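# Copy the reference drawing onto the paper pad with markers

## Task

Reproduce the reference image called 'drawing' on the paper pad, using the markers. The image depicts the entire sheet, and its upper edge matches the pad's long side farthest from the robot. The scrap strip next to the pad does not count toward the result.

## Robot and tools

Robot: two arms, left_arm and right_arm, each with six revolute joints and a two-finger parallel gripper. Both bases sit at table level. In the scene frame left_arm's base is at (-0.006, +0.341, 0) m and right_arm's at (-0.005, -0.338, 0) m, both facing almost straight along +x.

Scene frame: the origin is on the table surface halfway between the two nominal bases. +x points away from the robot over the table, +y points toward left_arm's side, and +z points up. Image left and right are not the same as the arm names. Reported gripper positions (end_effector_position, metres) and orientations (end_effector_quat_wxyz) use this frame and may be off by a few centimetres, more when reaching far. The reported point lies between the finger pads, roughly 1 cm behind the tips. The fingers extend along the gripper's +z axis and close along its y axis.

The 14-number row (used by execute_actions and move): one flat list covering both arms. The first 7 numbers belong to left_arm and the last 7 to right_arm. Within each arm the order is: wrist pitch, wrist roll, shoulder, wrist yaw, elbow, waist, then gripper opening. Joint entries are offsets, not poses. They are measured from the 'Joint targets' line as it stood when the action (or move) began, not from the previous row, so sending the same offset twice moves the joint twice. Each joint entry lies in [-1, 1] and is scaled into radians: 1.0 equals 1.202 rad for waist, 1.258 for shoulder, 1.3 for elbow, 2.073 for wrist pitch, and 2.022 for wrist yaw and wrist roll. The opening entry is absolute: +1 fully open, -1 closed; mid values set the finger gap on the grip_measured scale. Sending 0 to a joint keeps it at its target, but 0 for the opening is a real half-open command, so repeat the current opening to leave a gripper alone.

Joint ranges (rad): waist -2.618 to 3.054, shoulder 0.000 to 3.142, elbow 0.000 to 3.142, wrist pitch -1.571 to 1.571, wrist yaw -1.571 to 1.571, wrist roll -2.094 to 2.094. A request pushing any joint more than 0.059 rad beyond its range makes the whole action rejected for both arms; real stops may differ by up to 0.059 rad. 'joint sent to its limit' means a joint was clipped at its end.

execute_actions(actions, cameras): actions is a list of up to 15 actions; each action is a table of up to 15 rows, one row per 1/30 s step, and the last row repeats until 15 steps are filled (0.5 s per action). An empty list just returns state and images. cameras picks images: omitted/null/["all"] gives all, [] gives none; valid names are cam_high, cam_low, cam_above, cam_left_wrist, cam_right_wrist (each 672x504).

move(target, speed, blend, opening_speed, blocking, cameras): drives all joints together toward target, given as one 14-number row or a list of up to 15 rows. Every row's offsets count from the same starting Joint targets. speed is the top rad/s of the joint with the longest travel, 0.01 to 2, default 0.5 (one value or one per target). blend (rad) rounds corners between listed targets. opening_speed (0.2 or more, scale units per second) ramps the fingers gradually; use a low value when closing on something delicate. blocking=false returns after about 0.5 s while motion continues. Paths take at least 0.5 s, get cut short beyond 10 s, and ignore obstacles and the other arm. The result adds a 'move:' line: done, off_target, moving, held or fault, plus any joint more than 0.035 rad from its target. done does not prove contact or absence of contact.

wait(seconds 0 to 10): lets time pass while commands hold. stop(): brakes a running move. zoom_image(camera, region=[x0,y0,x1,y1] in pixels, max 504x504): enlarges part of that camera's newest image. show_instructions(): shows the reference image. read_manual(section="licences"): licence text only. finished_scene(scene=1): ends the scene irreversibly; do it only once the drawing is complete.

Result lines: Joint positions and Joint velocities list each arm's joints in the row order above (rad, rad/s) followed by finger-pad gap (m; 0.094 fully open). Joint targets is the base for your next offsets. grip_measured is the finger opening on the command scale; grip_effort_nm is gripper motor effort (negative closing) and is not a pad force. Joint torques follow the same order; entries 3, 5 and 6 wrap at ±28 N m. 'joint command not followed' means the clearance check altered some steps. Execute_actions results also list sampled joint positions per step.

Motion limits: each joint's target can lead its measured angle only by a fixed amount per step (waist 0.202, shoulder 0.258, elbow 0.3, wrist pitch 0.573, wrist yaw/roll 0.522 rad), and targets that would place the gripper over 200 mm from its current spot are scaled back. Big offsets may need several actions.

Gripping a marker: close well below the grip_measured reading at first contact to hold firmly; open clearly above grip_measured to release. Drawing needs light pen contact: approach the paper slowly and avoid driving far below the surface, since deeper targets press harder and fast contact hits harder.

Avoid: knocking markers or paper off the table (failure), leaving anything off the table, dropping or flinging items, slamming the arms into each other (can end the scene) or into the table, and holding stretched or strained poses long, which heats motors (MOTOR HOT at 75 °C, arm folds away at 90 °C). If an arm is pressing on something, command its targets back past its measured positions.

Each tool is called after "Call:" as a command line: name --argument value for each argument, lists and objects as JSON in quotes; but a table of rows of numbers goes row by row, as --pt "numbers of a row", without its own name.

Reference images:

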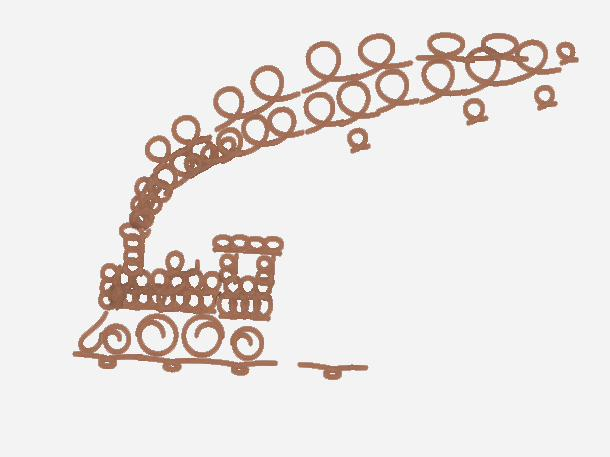

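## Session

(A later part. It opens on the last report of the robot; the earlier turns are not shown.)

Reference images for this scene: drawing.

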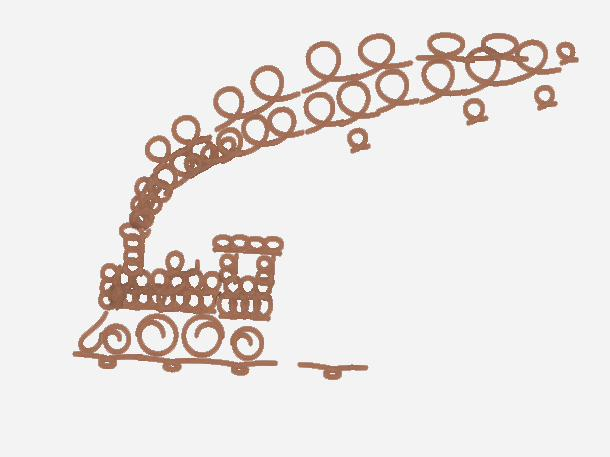

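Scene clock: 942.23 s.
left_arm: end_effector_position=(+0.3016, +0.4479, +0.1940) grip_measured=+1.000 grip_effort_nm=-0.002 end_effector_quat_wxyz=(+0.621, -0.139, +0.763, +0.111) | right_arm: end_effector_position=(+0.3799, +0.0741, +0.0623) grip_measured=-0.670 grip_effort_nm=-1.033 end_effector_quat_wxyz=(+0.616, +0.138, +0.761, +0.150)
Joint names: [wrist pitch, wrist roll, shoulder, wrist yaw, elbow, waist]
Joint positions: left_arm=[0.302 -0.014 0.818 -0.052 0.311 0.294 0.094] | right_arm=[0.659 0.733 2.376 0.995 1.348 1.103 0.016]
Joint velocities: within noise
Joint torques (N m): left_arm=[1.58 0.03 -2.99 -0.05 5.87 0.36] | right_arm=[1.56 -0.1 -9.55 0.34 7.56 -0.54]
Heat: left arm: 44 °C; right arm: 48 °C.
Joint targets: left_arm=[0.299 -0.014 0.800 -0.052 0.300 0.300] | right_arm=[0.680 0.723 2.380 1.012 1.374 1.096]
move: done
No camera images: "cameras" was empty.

Call:
move --pt "0 0 0 0 0 0 1 0 0.0251 0 -0.0117 0 0.0216 -0.75" --pt "0 0 0 0 0 0 1 0 0.0086 0 -0.0037 0 0.0006 -0.75" --pt "0 0 0 0 0 0 1 -0.0404 0.0086 0 -0.0037 0 0.0006 -0.75" --pt "0 0 0 0 0 0 1 -0.0411 -0.0239 0 0.0100 0 -0.0125 -0.75" --pt "0 0 0 0 0 0 1 -0.0416 -0.0346 0 0.0144 0 -0.0149 -0.75" --pt "0 0 0 0 0 0 1 -0.0408 -0.0150 0 0.0027 0 -0.0250 -0.75" --pt "0 0 0 0 0 0 1 -0.0403 0.0164 0 -0.0104 0 -0.0377 -0.75" --pt "0 0 0 0 0 0 1 -0.0405 0.0509 0 -0.0248 0 -0.0459 -0.75" --pt "0 0 0 0 0 0 1 -0.0412 0.0724 0 -0.0338 0 -0.0359 -0.75" --pt "0 0 0 0 0 0 1 -0.0410 0.0649 0 -0.0272 0 -0.0277 -0.75" --pt "0 0 0 0 0 0 1 -0.0404 0.0410 0 -0.0172 0 -0.0150 -0.75" --pt "0 0 0 0 0 0 1 -0.0404 0.0059 0 -0.0025 0 -0.0039 -0.75" --pt "0 0 0 0 0 0 1 -0.0411 -0.0239 0 0.0100 0 0.0005 -0.75" --pt "0 0 0 0 0 0 1 -0.0428 -0.0617 0 0.0258 0 -0.0141 -0.75" --pt "0 0 0 0 0 0 1 0 -0.0617 0 0.0258 0 -0.0141 -0.75" --speed '[0.5,0.2,0.1,0.13,0.13,0.13,0.13,0.13,0.13,0.13,0.13,0.13,0.13,0.14,0.3]' --blend '[0,0,0,0.003,0.003,0.003,0.003,0.003,0.003,0.003,0.003,0.003,0.003,0,0]' --cameras '[]'

Call:
move --target '[0,0,0,0,0,0,1,0,0,0,0,0,0.38,-0.75]' --speed 0.6 --cameras '["cam_above"]'

Call:
zoom_image --camera "cam_above" --region '[220, 220, 340, 310]'

Scene clock: 950.87 s.
left_arm: end_effector_position=(+0.3016, +0.4479, +0.1940) grip_measured=+1.000 grip_effort_nm=-0.002 end_effector_quat_wxyz=(+0.621, -0.139, +0.763, +0.111) | right_arm: end_effector_position=(+0.3868, +0.0594, +0.0652) grip_measured=-0.670 grip_effort_nm=-1.033 end_effector_quat_wxyz=(+0.634, +0.111, +0.760, +0.089)
Joint names: [wrist pitch, wrist roll, shoulder, wrist yaw, elbow, waist]
Joint positions: left_arm=[0.302 -0.014 0.818 -0.052 0.311 0.294 0.094] | right_arm=[0.659 0.607 2.376 1.047 1.348 1.087 0.016]
Joint velocities: within noise
Joint torques (N m): left_arm=[1.55 0.03 -2.93 -0.03 6.06 0.49] | right_arm=[1.53 -0.09 -9.54 0.35 7.53 -0.68]
Heat: left arm: 44 °C; right arm: 48 °C.
Joint targets: left_arm=[0.299 -0.014 0.800 -0.052 0.300 0.300] | right_arm=[0.680 0.598 2.380 1.064 1.374 1.080]
move: done
No camera images: "cameras" was empty.

Scene clock: 952.47 s.
left_arm: end_effector_position=(+0.3016, +0.4479, +0.1940) grip_measured=+1.000 grip_effort_nm=-0.007 end_effector_quat_wxyz=(+0.621, -0.139, +0.763, +0.111) | right_arm: end_effector_position=(+0.1738, +0.1899, +0.0658) grip_measured=-0.670 grip_effort_nm=-1.038 end_effector_quat_wxyz=(+0.599, -0.061, +0.765, +0.227)
Joint names: [wrist pitch, wrist roll, shoulder, wrist yaw, elbow, waist]
Joint positions: left_arm=[0.302 -0.014 0.818 -0.052 0.311 0.294 0.094] | right_arm=[0.66 0.606 2.376 1.053 1.348 1.54 0.016]
Joint velocities: within noise
Joint torques (N m): left_arm=[1.57 0.07 -3 -0.06 5.97 0.35] | right_arm=[1.54 -0.08 -9.52 0.29 7.53 -0.34]
Heat: left arm: 44 °C; right arm: 48 °C.
Joint targets: left_arm=[0.299 -0.014 0.800 -0.052 0.300 0.300] | right_arm=[0.680 0.598 2.380 1.064 1.374 1.536]
move: done
Images, in order (width x height): cam_above 672x504.

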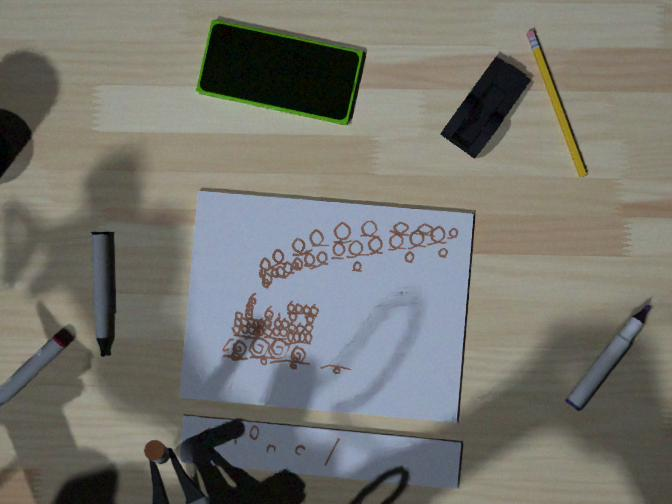

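Scaled by 4.200 from the camera's 672x504 image, which has a finer 960x720 frame.

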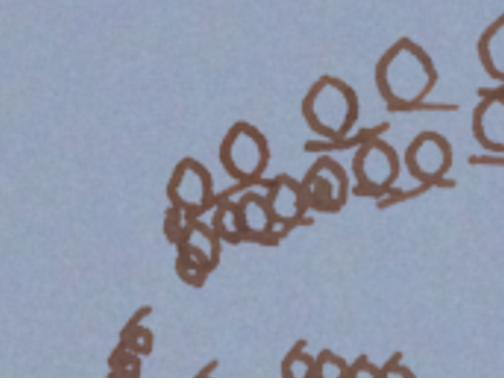

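Call:
move --pt "0 0 0 0 0 0 1 0 0.0628 0 -0.0274 0 -0.3068 -0.75" --pt "0 0 0 0 0 0 1 0 0.0463 0 -0.0194 0 -0.3278 -0.75" --pt "0 0 0 0 0 0 1 -0.0405 0.0463 0 -0.0194 0 -0.3278 -0.75" --pt "0 0 0 0 0 0 1 -0.0405 0.0384 0 -0.0161 0 -0.3311 -0.75" --pt "0 0 0 0 0 0 1 -0.0405 0.0544 0 -0.0263 0 -0.3394 -0.75" --pt "0 0 0 0 0 0 1 -0.0405 0.0778 0 -0.0361 0 -0.3490 -0.75" --pt "0 0 0 0 0 0 1 -0.0405 0.1035 0 -0.0468 0 -0.3552 -0.75" --pt "0 0 0 0 0 0 1 -0.0408 0.1195 0 -0.0535 0 -0.3452 -0.75" --pt "0 0 0 0 0 0 1 -0.0406 0.1124 0 -0.0471 0 -0.3390 -0.75" --pt "0 0 0 0 0 0 1 -0.0405 0.0946 0 -0.0396 0 -0.3294 -0.75" --pt "0 0 0 0 0 0 1 -0.0405 0.0685 0 -0.0287 0 -0.3211 -0.75" --pt "0 0 0 0 0 0 1 -0.0405 0.0463 0 -0.0194 0 -0.3178 -0.75" --pt "0 0 0 0 0 0 1 -0.0407 0.0384 0 -0.0161 0 -0.3311 -0.75" --pt "0 0 0 0 0 0 1 0 0.0384 0 -0.0161 0 -0.3311 -0.75" --speed '[0.6,0.2,0.1,0.12,0.12,0.12,0.12,0.12,0.12,0.12,0.12,0.12,0.12,0.3]' --blend '[0,0,0,0.003,0.003,0.003,0.003,0.003,0.003,0.003,0.003,0.003,0,0]' --cameras '[]'

Call:
move --pt "0 0 0 0 0 0 1 0 -0.0253 0 0.0096 0 0.0452 -0.75" --pt "0 0 0 0 0 0 1 0 -0.0418 0 0.0176 0 0.0242 -0.75" --pt "0 0 0 0 0 0 1 -0.0433 -0.0418 0 0.0176 0 0.0242 -0.75" --pt "0 0 0 0 0 0 1 -0.0438 -0.0497 0 0.0209 0 0.0209 -0.75" --pt "0 0 0 0 0 0 1 -0.0428 -0.0337 0 0.0107 0 0.0126 -0.75" --pt "0 0 0 0 0 0 1 -0.0417 -0.0103 0 0.0009 0 0.0030 -0.75" --pt "0 0 0 0 0 0 1 -0.0409 0.0154 0 -0.0098 0 -0.0032 -0.75" --pt "0 0 0 0 0 0 1 -0.0405 0.0314 0 -0.0165 0 0.0068 -0.75" --pt "0 0 0 0 0 0 1 -0.0407 0.0243 0 -0.0101 0 0.0130 -0.75" --pt "0 0 0 0 0 0 1 -0.0411 0.0065 0 -0.0026 0 0.0226 -0.75" --pt "0 0 0 0 0 0 1 -0.0421 -0.0196 0 0.0083 0 0.0309 -0.75" --pt "0 0 0 0 0 0 1 -0.0433 -0.0418 0 0.0176 0 0.0342 -0.75" --pt "0 0 0 0 0 0 1 -0.0438 -0.0497 0 0.0209 0 0.0209 -0.75" --pt "0 0 0 0 0 0 1 0 -0.0497 0 0.0209 0 0.0209 -0.75" --speed '[0.5,0.2,0.1,0.12,0.12,0.12,0.12,0.12,0.12,0.12,0.12,0.12,0.12,0.3]' --blend '[0,0,0,0.003,0.003,0.003,0.003,0.003,0.003,0.003,0.003,0.003,0,0]' --cameras '["cam_above"]'

Call:
zoom_image --camera "cam_above" --region '[210, 220, 330, 310]'

Scene clock: 960.33 s.
left_arm: end_effector_position=(+0.3016, +0.4479, +0.1940) grip_measured=+1.000 grip_effort_nm=-0.002 end_effector_quat_wxyz=(+0.621, -0.139, +0.763, +0.111) | right_arm: end_effector_position=(+0.3628, +0.0865, +0.0634) grip_measured=-0.670 grip_effort_nm=-1.033 end_effector_quat_wxyz=(+0.620, +0.110, +0.764, +0.142)
Joint names: [wrist pitch, wrist roll, shoulder, wrist yaw, elbow, waist]
Joint positions: left_arm=[0.302 -0.014 0.818 -0.052 0.311 0.294 0.094] | right_arm=[0.659 0.685 2.376 1.015 1.348 1.144 0.016]
Joint velocities: within noise
Joint torques (N m): left_arm=[1.58 0.04 -3.06 -0.06 6.01 0.49] | right_arm=[1.59 -0.11 -9.55 0.34 7.53 -0.55]
Heat: left arm: 44 °C; right arm: 48 °C.
Joint targets: left_arm=[0.299 -0.014 0.800 -0.052 0.300 0.300] | right_arm=[0.680 0.676 2.380 1.032 1.374 1.138]
move: done
No camera images: "cameras" was empty.

Scene clock: 965.47 s.
left_arm: end_effector_position=(+0.3016, +0.4479, +0.1940) grip_measured=+1.000 grip_effort_nm=-0.002 end_effector_quat_wxyz=(+0.621, -0.139, +0.763, +0.111) | right_arm: end_effector_position=(+0.3532, +0.0885, +0.0657) grip_measured=-0.670 grip_effort_nm=-1.028 end_effector_quat_wxyz=(+0.633, +0.073, +0.764, +0.104)
Joint names: [wrist pitch, wrist roll, shoulder, wrist yaw, elbow, waist]
Joint positions: left_arm=[0.302 -0.014 0.818 -0.052 0.311 0.294 0.094] | right_arm=[0.659 0.584 2.376 1.057 1.348 1.169 0.016]
Joint velocities: within noise
Joint torques (N m): left_arm=[1.59 0.06 -3 -0.04 5.93 0.68] | right_arm=[1.54 -0.09 -9.54 0.35 7.51 -0.55]
Heat: left arm: 44 °C; right arm: 48 °C.
Joint targets: left_arm=[0.299 -0.014 0.800 -0.052 0.300 0.300] | right_arm=[0.680 0.576 2.380 1.074 1.374 1.163]
move: done
Images, in order (width x height): cam_above 672x504.

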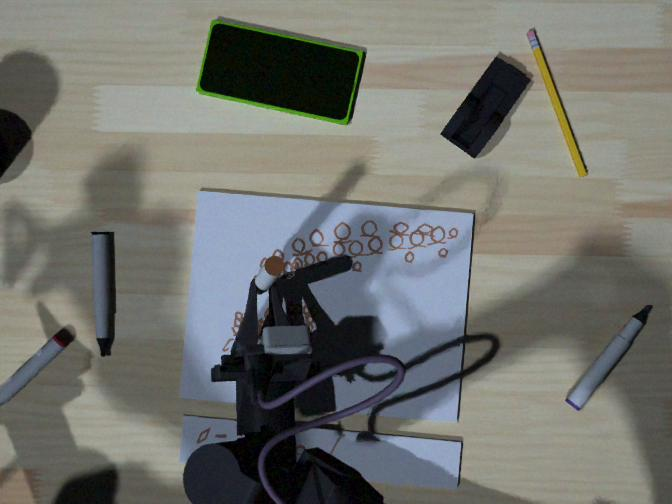

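Scaled by 4.200 from the camera's 672x504 image, which has a finer 960x720 frame.

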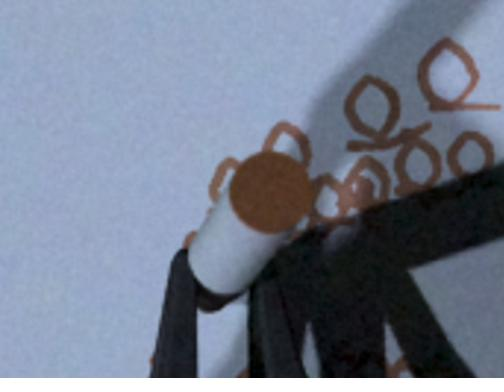

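Call:
move --pt "0 0 0 0 0 0 1 0 0.0523 0 -0.0230 0 0.0214 -0.75" --pt "0 0 0 0 0 0 1 0 0.0358 0 -0.0150 0 0.0004 -0.75" --pt "0 0 0 0 0 0 1 -0.0418 0.0358 0 -0.0150 0 0.0004 -0.75" --pt "0 0 0 0 0 0 1 -0.0422 0.0279 0 -0.0117 0 -0.0029 -0.75" --pt "0 0 0 0 0 0 1 -0.0415 0.0439 0 -0.0219 0 -0.0112 -0.75" --pt "0 0 0 0 0 0 1 -0.0408 0.0673 0 -0.0317 0 -0.0208 -0.75" --pt "0 0 0 0 0 0 1 -0.0405 0.0930 0 -0.0424 0 -0.0270 -0.75" --pt "0 0 0 0 0 0 1 -0.0405 0.1090 0 -0.0491 0 -0.0170 -0.75" --pt "0 0 0 0 0 0 1 -0.0405 0.1019 0 -0.0427 0 -0.0108 -0.75" --pt "0 0 0 0 0 0 1 -0.0405 0.0841 0 -0.0352 0 -0.0012 -0.75" --pt "0 0 0 0 0 0 1 -0.0410 0.0580 0 -0.0243 0 0.0071 -0.75" --pt "0 0 0 0 0 0 1 -0.0418 0.0358 0 -0.0150 0 0.0104 -0.75" --pt "0 0 0 0 0 0 1 -0.0422 0.0279 0 -0.0117 0 -0.0029 -0.75" --pt "0 0 0 0 0 0 1 0 0.0279 0 -0.0117 0 -0.0029 -0.75" --speed '[0.5,0.2,0.1,0.12,0.12,0.12,0.12,0.12,0.12,0.12,0.12,0.12,0.12,0.3]' --blend '[0,0,0,0.003,0.003,0.003,0.003,0.003,0.003,0.003,0.003,0.003,0,0]' --cameras '[]'

Call:
move --pt "0 0 0 0 0 0 1 0 -0.0067 0 0.0017 0 0.0410 -0.75" --pt "0 0 0 0 0 0 1 0 -0.0232 0 0.0097 0 0.0200 -0.75" --pt "0 0 0 0 0 0 1 -0.0435 -0.0232 0 0.0097 0 0.0200 -0.75" --pt "0 0 0 0 0 0 1 -0.0441 -0.0311 0 0.0130 0 0.0167 -0.75" --pt "0 0 0 0 0 0 1 -0.0430 -0.0151 0 0.0028 0 0.0084 -0.75" --pt "0 0 0 0 0 0 1 -0.0418 0.0083 0 -0.0070 0 -0.0012 -0.75" --pt "0 0 0 0 0 0 1 -0.0409 0.0340 0 -0.0177 0 -0.0074 -0.75" --pt "0 0 0 0 0 0 1 -0.0406 0.0500 0 -0.0244 0 0.0026 -0.75" --pt "0 0 0 0 0 0 1 -0.0407 0.0429 0 -0.0180 0 0.0088 -0.75" --pt "0 0 0 0 0 0 1 -0.0412 0.0251 0 -0.0105 0 0.0184 -0.75" --pt "0 0 0 0 0 0 1 -0.0423 -0.0010 0 0.0004 0 0.0267 -0.75" --pt "0 0 0 0 0 0 1 -0.0435 -0.0232 0 0.0097 0 0.0300 -0.75" --pt "0 0 0 0 0 0 1 -0.0441 -0.0311 0 0.0130 0 0.0167 -0.75" --pt "0 0 0 0 0 0 1 0 -0.0311 0 0.0130 0 0.0167 -0.75" --speed '[0.5,0.2,0.1,0.12,0.12,0.12,0.12,0.12,0.12,0.12,0.12,0.12,0.12,0.3]' --blend '[0,0,0,0.003,0.003,0.003,0.003,0.003,0.003,0.003,0.003,0.003,0,0]' --cameras '[]'

Call:
move --target '[0,0,0,0,0,0,1,0,0,0,0,0,0.3,-0.75]' --speed 0.6 --cameras '["cam_above"]'

Call:
zoom_image --camera "cam_above" --region '[210, 220, 330, 310]'

Scene clock: 971.87 s.
left_arm: end_effector_position=(+0.3016, +0.4479, +0.1940) grip_measured=+1.000 grip_effort_nm=-0.002 end_effector_quat_wxyz=(+0.621, -0.139, +0.763, +0.111) | right_arm: end_effector_position=(+0.3541, +0.0912, +0.0644) grip_measured=-0.670 grip_effort_nm=-1.033 end_effector_quat_wxyz=(+0.625, +0.090, +0.764, +0.129)
Joint names: [wrist pitch, wrist roll, shoulder, wrist yaw, elbow, waist]
Joint positions: left_arm=[0.302 -0.014 0.818 -0.052 0.311 0.294 0.094] | right_arm=[0.659 0.641 2.376 1.033 1.348 1.166 0.016]
Joint velocities: within noise
Joint torques (N m): left_arm=[1.6 0.03 -2.99 -0.04 6.04 0.39] | right_arm=[1.54 -0.1 -9.54 0.35 7.53 -0.55]
Heat: left arm: 44 °C; right arm: 48 °C.
Joint targets: left_arm=[0.299 -0.014 0.800 -0.052 0.300 0.300] | right_arm=[0.680 0.632 2.380 1.050 1.374 1.160]
move: done
No camera images: "cameras" was empty.

Scene clock: 977.00 s.
left_arm: end_effector_position=(+0.3016, +0.4479, +0.1940) grip_measured=+1.000 grip_effort_nm=-0.002 end_effector_quat_wxyz=(+0.621, -0.139, +0.763, +0.111) | right_arm: end_effector_position=(+0.3460, +0.0940, +0.0659) grip_measured=-0.670 grip_effort_nm=-1.038 end_effector_quat_wxyz=(+0.633, +0.065, +0.764, +0.106)
Joint names: [wrist pitch, wrist roll, shoulder, wrist yaw, elbow, waist]
Joint positions: left_arm=[0.302 -0.014 0.818 -0.052 0.311 0.294 0.094] | right_arm=[0.659 0.578 2.376 1.059 1.348 1.186 0.016]
Joint velocities: within noise
Joint torques (N m): left_arm=[1.6 0.05 -2.99 -0.04 5.91 0.42] | right_arm=[1.54 -0.09 -9.52 0.35 7.51 -0.55]
Heat: left arm: 44 °C; right arm: 48 °C.
Joint targets: left_arm=[0.299 -0.014 0.800 -0.052 0.300 0.300] | right_arm=[0.680 0.569 2.380 1.076 1.374 1.180]
move: done
No camera images: "cameras" was empty.

Scene clock: 978.40 s.
left_arm: end_effector_position=(+0.3016, +0.4479, +0.1940) grip_measured=+1.000 grip_effort_nm=-0.007 end_effector_quat_wxyz=(+0.621, -0.139, +0.763, +0.111) | right_arm: end_effector_position=(+0.1726, +0.1888, +0.0664) grip_measured=-0.670 grip_effort_nm=-1.038 end_effector_quat_wxyz=(+0.605, -0.070, +0.763, +0.216)
Joint names: [wrist pitch, wrist roll, shoulder, wrist yaw, elbow, waist]
Joint positions: left_arm=[0.302 -0.014 0.818 -0.052 0.311 0.294 0.094] | right_arm=[0.66 0.577 2.376 1.065 1.348 1.544 0.016]
Joint velocities: within noise
Joint torques (N m): left_arm=[1.58 0.04 -2.95 -0.05 5.78 0.4] | right_arm=[1.53 -0.08 -9.52 0.3 7.51 -0.32]
Heat: left arm: 44 °C; right arm: 48 °C.
Joint targets: left_arm=[0.299 -0.014 0.800 -0.052 0.300 0.300] | right_arm=[0.679 0.569 2.380 1.076 1.374 1.541]
move: done
Images, in order (width x height): cam_above 672x504.

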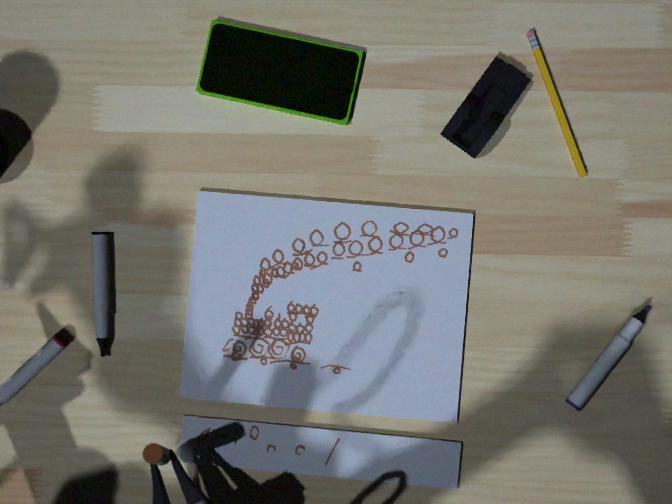

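Scaled by 4.200 from the camera's 672x504 image, which has a finer 960x720 frame.

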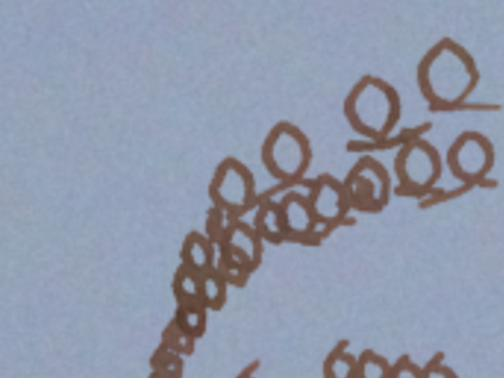

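Call:
move --pt "0 0 0 0 0 0 1 0 0.0570 0 -0.0262 0 -0.2902 -0.75" --pt "0 0 0 0 0 0 1 0 0.0735 0 -0.0342 0 -0.3112 -0.75" --pt "0 0 0 0 0 0 1 -0.0408 0.0735 0 -0.0342 0 -0.3112 -0.75" --pt "0 0 0 0 0 0 1 -0.0405 0.0886 0 -0.0405 0 -0.3114 -0.75" --pt "0 0 0 0 0 0 1 -0.0405 0.0890 0 -0.0407 0 -0.2968 -0.75" --pt "0 0 0 0 0 0 1 -0.0409 0.0684 0 -0.0286 0 -0.2898 -0.75" --pt "0 0 0 0 0 0 1 -0.0416 0.0456 0 -0.0191 0 -0.2835 -0.75" --pt "0 0 0 0 0 0 1 -0.0425 0.0254 0 -0.0106 0 -0.2808 -0.75" --pt "0 0 0 0 0 0 1 -0.0429 0.0172 0 -0.0072 0 -0.2932 -0.75" --pt "0 0 0 0 0 0 1 -0.0423 0.0307 0 -0.0163 0 -0.2994 -0.75" --pt "0 0 0 0 0 0 1 -0.0414 0.0506 0 -0.0246 0 -0.3065 -0.75" --pt "0 0 0 0 0 0 1 -0.0408 0.0735 0 -0.0342 0 -0.3112 -0.75" --pt "0 0 0 0 0 0 1 -0.0405 0.0886 0 -0.0405 0 -0.3114 -0.75" --pt "0 0 0 0 0 0 1 0 0.0886 0 -0.0405 0 -0.3114 -0.75" --speed '[0.6,0.2,0.1,0.12,0.12,0.12,0.12,0.12,0.12,0.12,0.12,0.12,0.12,0.3]' --blend '[0,0,0,0.003,0.003,0.003,0.003,0.003,0.003,0.003,0.003,0.003,0,0]' --cameras '[]'

Call:
move --target '[0,0,0,0,0,0,1,0,0,0,0,0,0.32,-0.75]' --speed 0.6 --cameras '["cam_above"]'

Call:
zoom_image --camera "cam_above" --region '[210, 270, 330, 360]'

Call:
zoom_image --camera "cam_above" --region '[200, 205, 480, 415]'

Scene clock: 985.30 s.
left_arm: end_effector_position=(+0.3016, +0.4479, +0.1940) grip_measured=+1.000 grip_effort_nm=-0.007 end_effector_quat_wxyz=(+0.621, -0.139, +0.763, +0.111) | right_arm: end_effector_position=(+0.3501, +0.1002, +0.0622) grip_measured=-0.670 grip_effort_nm=-1.038 end_effector_quat_wxyz=(+0.609, +0.116, +0.765, +0.176)
Joint names: [wrist pitch, wrist roll, shoulder, wrist yaw, elbow, waist]
Joint positions: left_arm=[0.302 -0.014 0.818 -0.052 0.311 0.294 0.094] | right_arm=[0.659 0.745 2.376 0.993 1.348 1.172 0.016]
Joint velocities: within noise
Joint torques (N m): left_arm=[1.57 0.03 -3.14 -0.05 6.02 0.32] | right_arm=[1.58 0.02 -9.55 0.19 7.54 -0.55]
Heat: left arm: 44 °C; right arm: 48 °C.
Joint targets: left_arm=[0.299 -0.014 0.800 -0.052 0.300 0.300] | right_arm=[0.679 0.748 2.380 0.995 1.374 1.166]
move: done
No camera images: "cameras" was empty.

Scene clock: 986.73 s.
left_arm: end_effector_position=(+0.3016, +0.4479, +0.1940) grip_measured=+1.000 grip_effort_nm=-0.002 end_effector_quat_wxyz=(+0.621, -0.139, +0.763, +0.111) | right_arm: end_effector_position=(+0.1600, +0.2022, +0.0621) grip_measured=-0.670 grip_effort_nm=-1.033 end_effector_quat_wxyz=(+0.562, -0.033, +0.773, +0.291)
Joint names: [wrist pitch, wrist roll, shoulder, wrist yaw, elbow, waist]
Joint positions: left_arm=[0.302 -0.014 0.818 -0.052 0.311 0.294 0.094] | right_arm=[0.66 0.746 2.376 0.986 1.348 1.555 0.016]
Joint velocities: within noise
Joint torques (N m): left_arm=[1.6 0.03 -3.02 -0.05 6.02 0.5] | right_arm=[1.57 0.02 -9.55 0.26 7.54 -0.38]
Heat: left arm: 44 °C; right arm: 48 °C.
Joint targets: left_arm=[0.299 -0.014 0.800 -0.052 0.300 0.300] | right_arm=[0.680 0.748 2.380 0.994 1.374 1.551]
move: done
Images, in order (width x height): cam_above 672x504.

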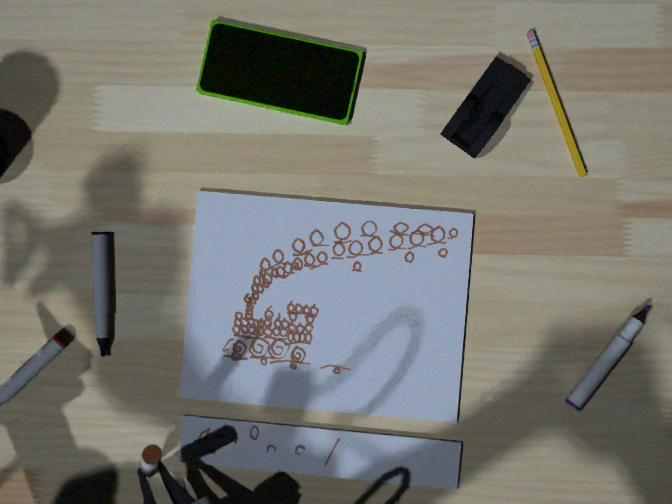

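Scaled by 4.200 from the camera's 672x504 image, which has a finer 960x720 frame.

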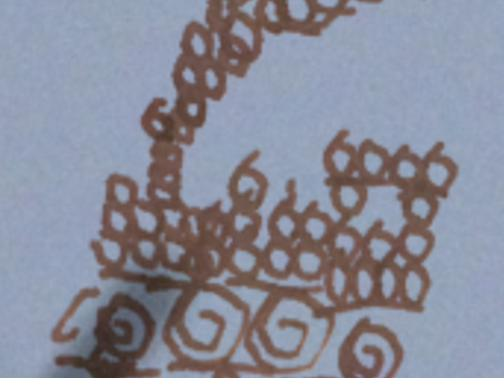

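Scaled by 1.800 from the camera's 672x504 image, which has a finer 960x720 frame.

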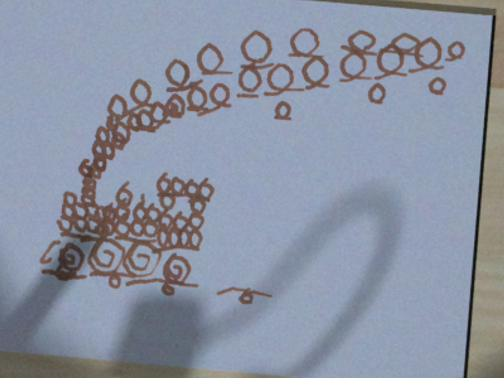

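Call:
zoom_image --camera "cam_above" --region '[210, 315, 350, 385]'

Call:
zoom_image --camera "cam_above" --region '[290, 210, 480, 285]'

Scaled by 3.600 from the camera's 672x504 image, which has a finer 960x720 frame.

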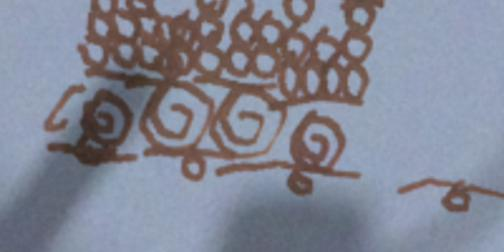

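Scaled by 2.653 from the camera's 672x504 image, which has a finer 960x720 frame.

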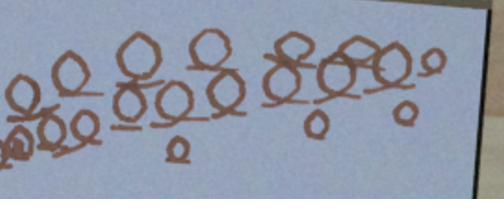

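Call:
move --target '[0,0,0,0,0,0,1,0.08,0,0,0,0,0,-0.75]' --speed 0.3 --cameras '["cam_above", "cam_high"]'

Call:
zoom_image --camera "cam_above" --region '[175, 185, 485, 425]'

Scene clock: 991.70 s.
left_arm: end_effector_position=(+0.3016, +0.4479, +0.1940) grip_measured=+1.000 grip_effort_nm=-0.002 end_effector_quat_wxyz=(+0.621, -0.139, +0.763, +0.111) | right_arm: end_effector_position=(+0.1602, +0.2100, +0.0887) grip_measured=-0.670 grip_effort_nm=-1.033 end_effector_quat_wxyz=(+0.565, +0.012, +0.745, +0.354)
Joint names: [wrist pitch, wrist roll, shoulder, wrist yaw, elbow, waist]
Joint positions: left_arm=[0.302 -0.014 0.818 -0.052 0.311 0.294 0.094] | right_arm=[0.824 0.747 2.376 0.986 1.348 1.555 0.016]
Joint velocities: within noise
Joint torques (N m): left_arm=[1.57 0.06 -3 -0.02 6.05 0.36] | right_arm=[1.61 0.01 -9.59 0.19 7.58 -0.36]
Heat: left arm: 44 °C; right arm: 48 °C.
Joint targets: left_arm=[0.299 -0.014 0.800 -0.052 0.300 0.300] | right_arm=[0.846 0.748 2.380 0.994 1.374 1.551]
move: done
Images, in order (width x height): cam_high 672x504, cam_above 672x504.

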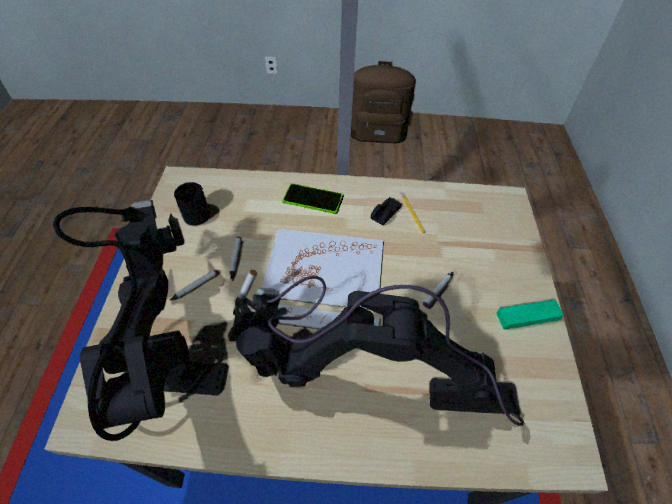

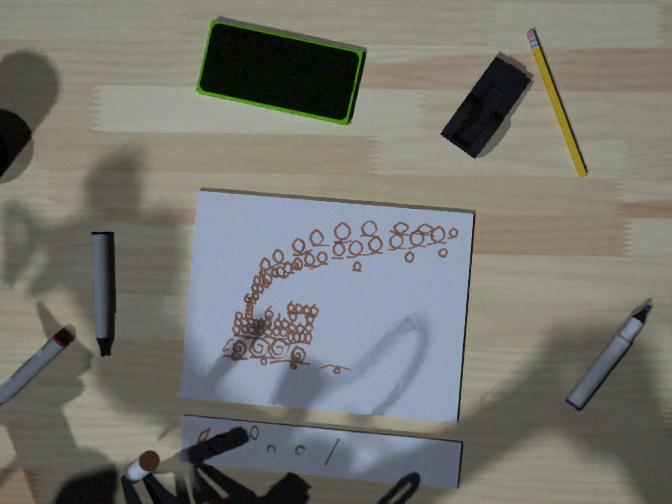

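Scaled by 1.626 from the camera's 672x504 image, which has a finer 960x720 frame.

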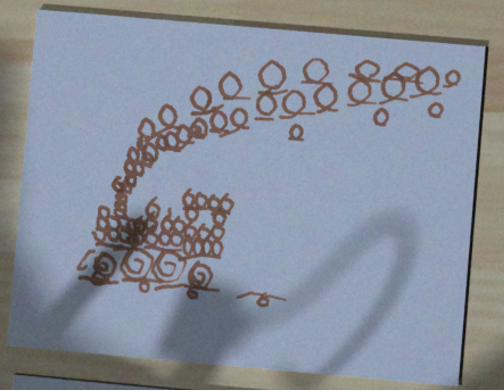

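Call:
finished_scene

The scene is finished.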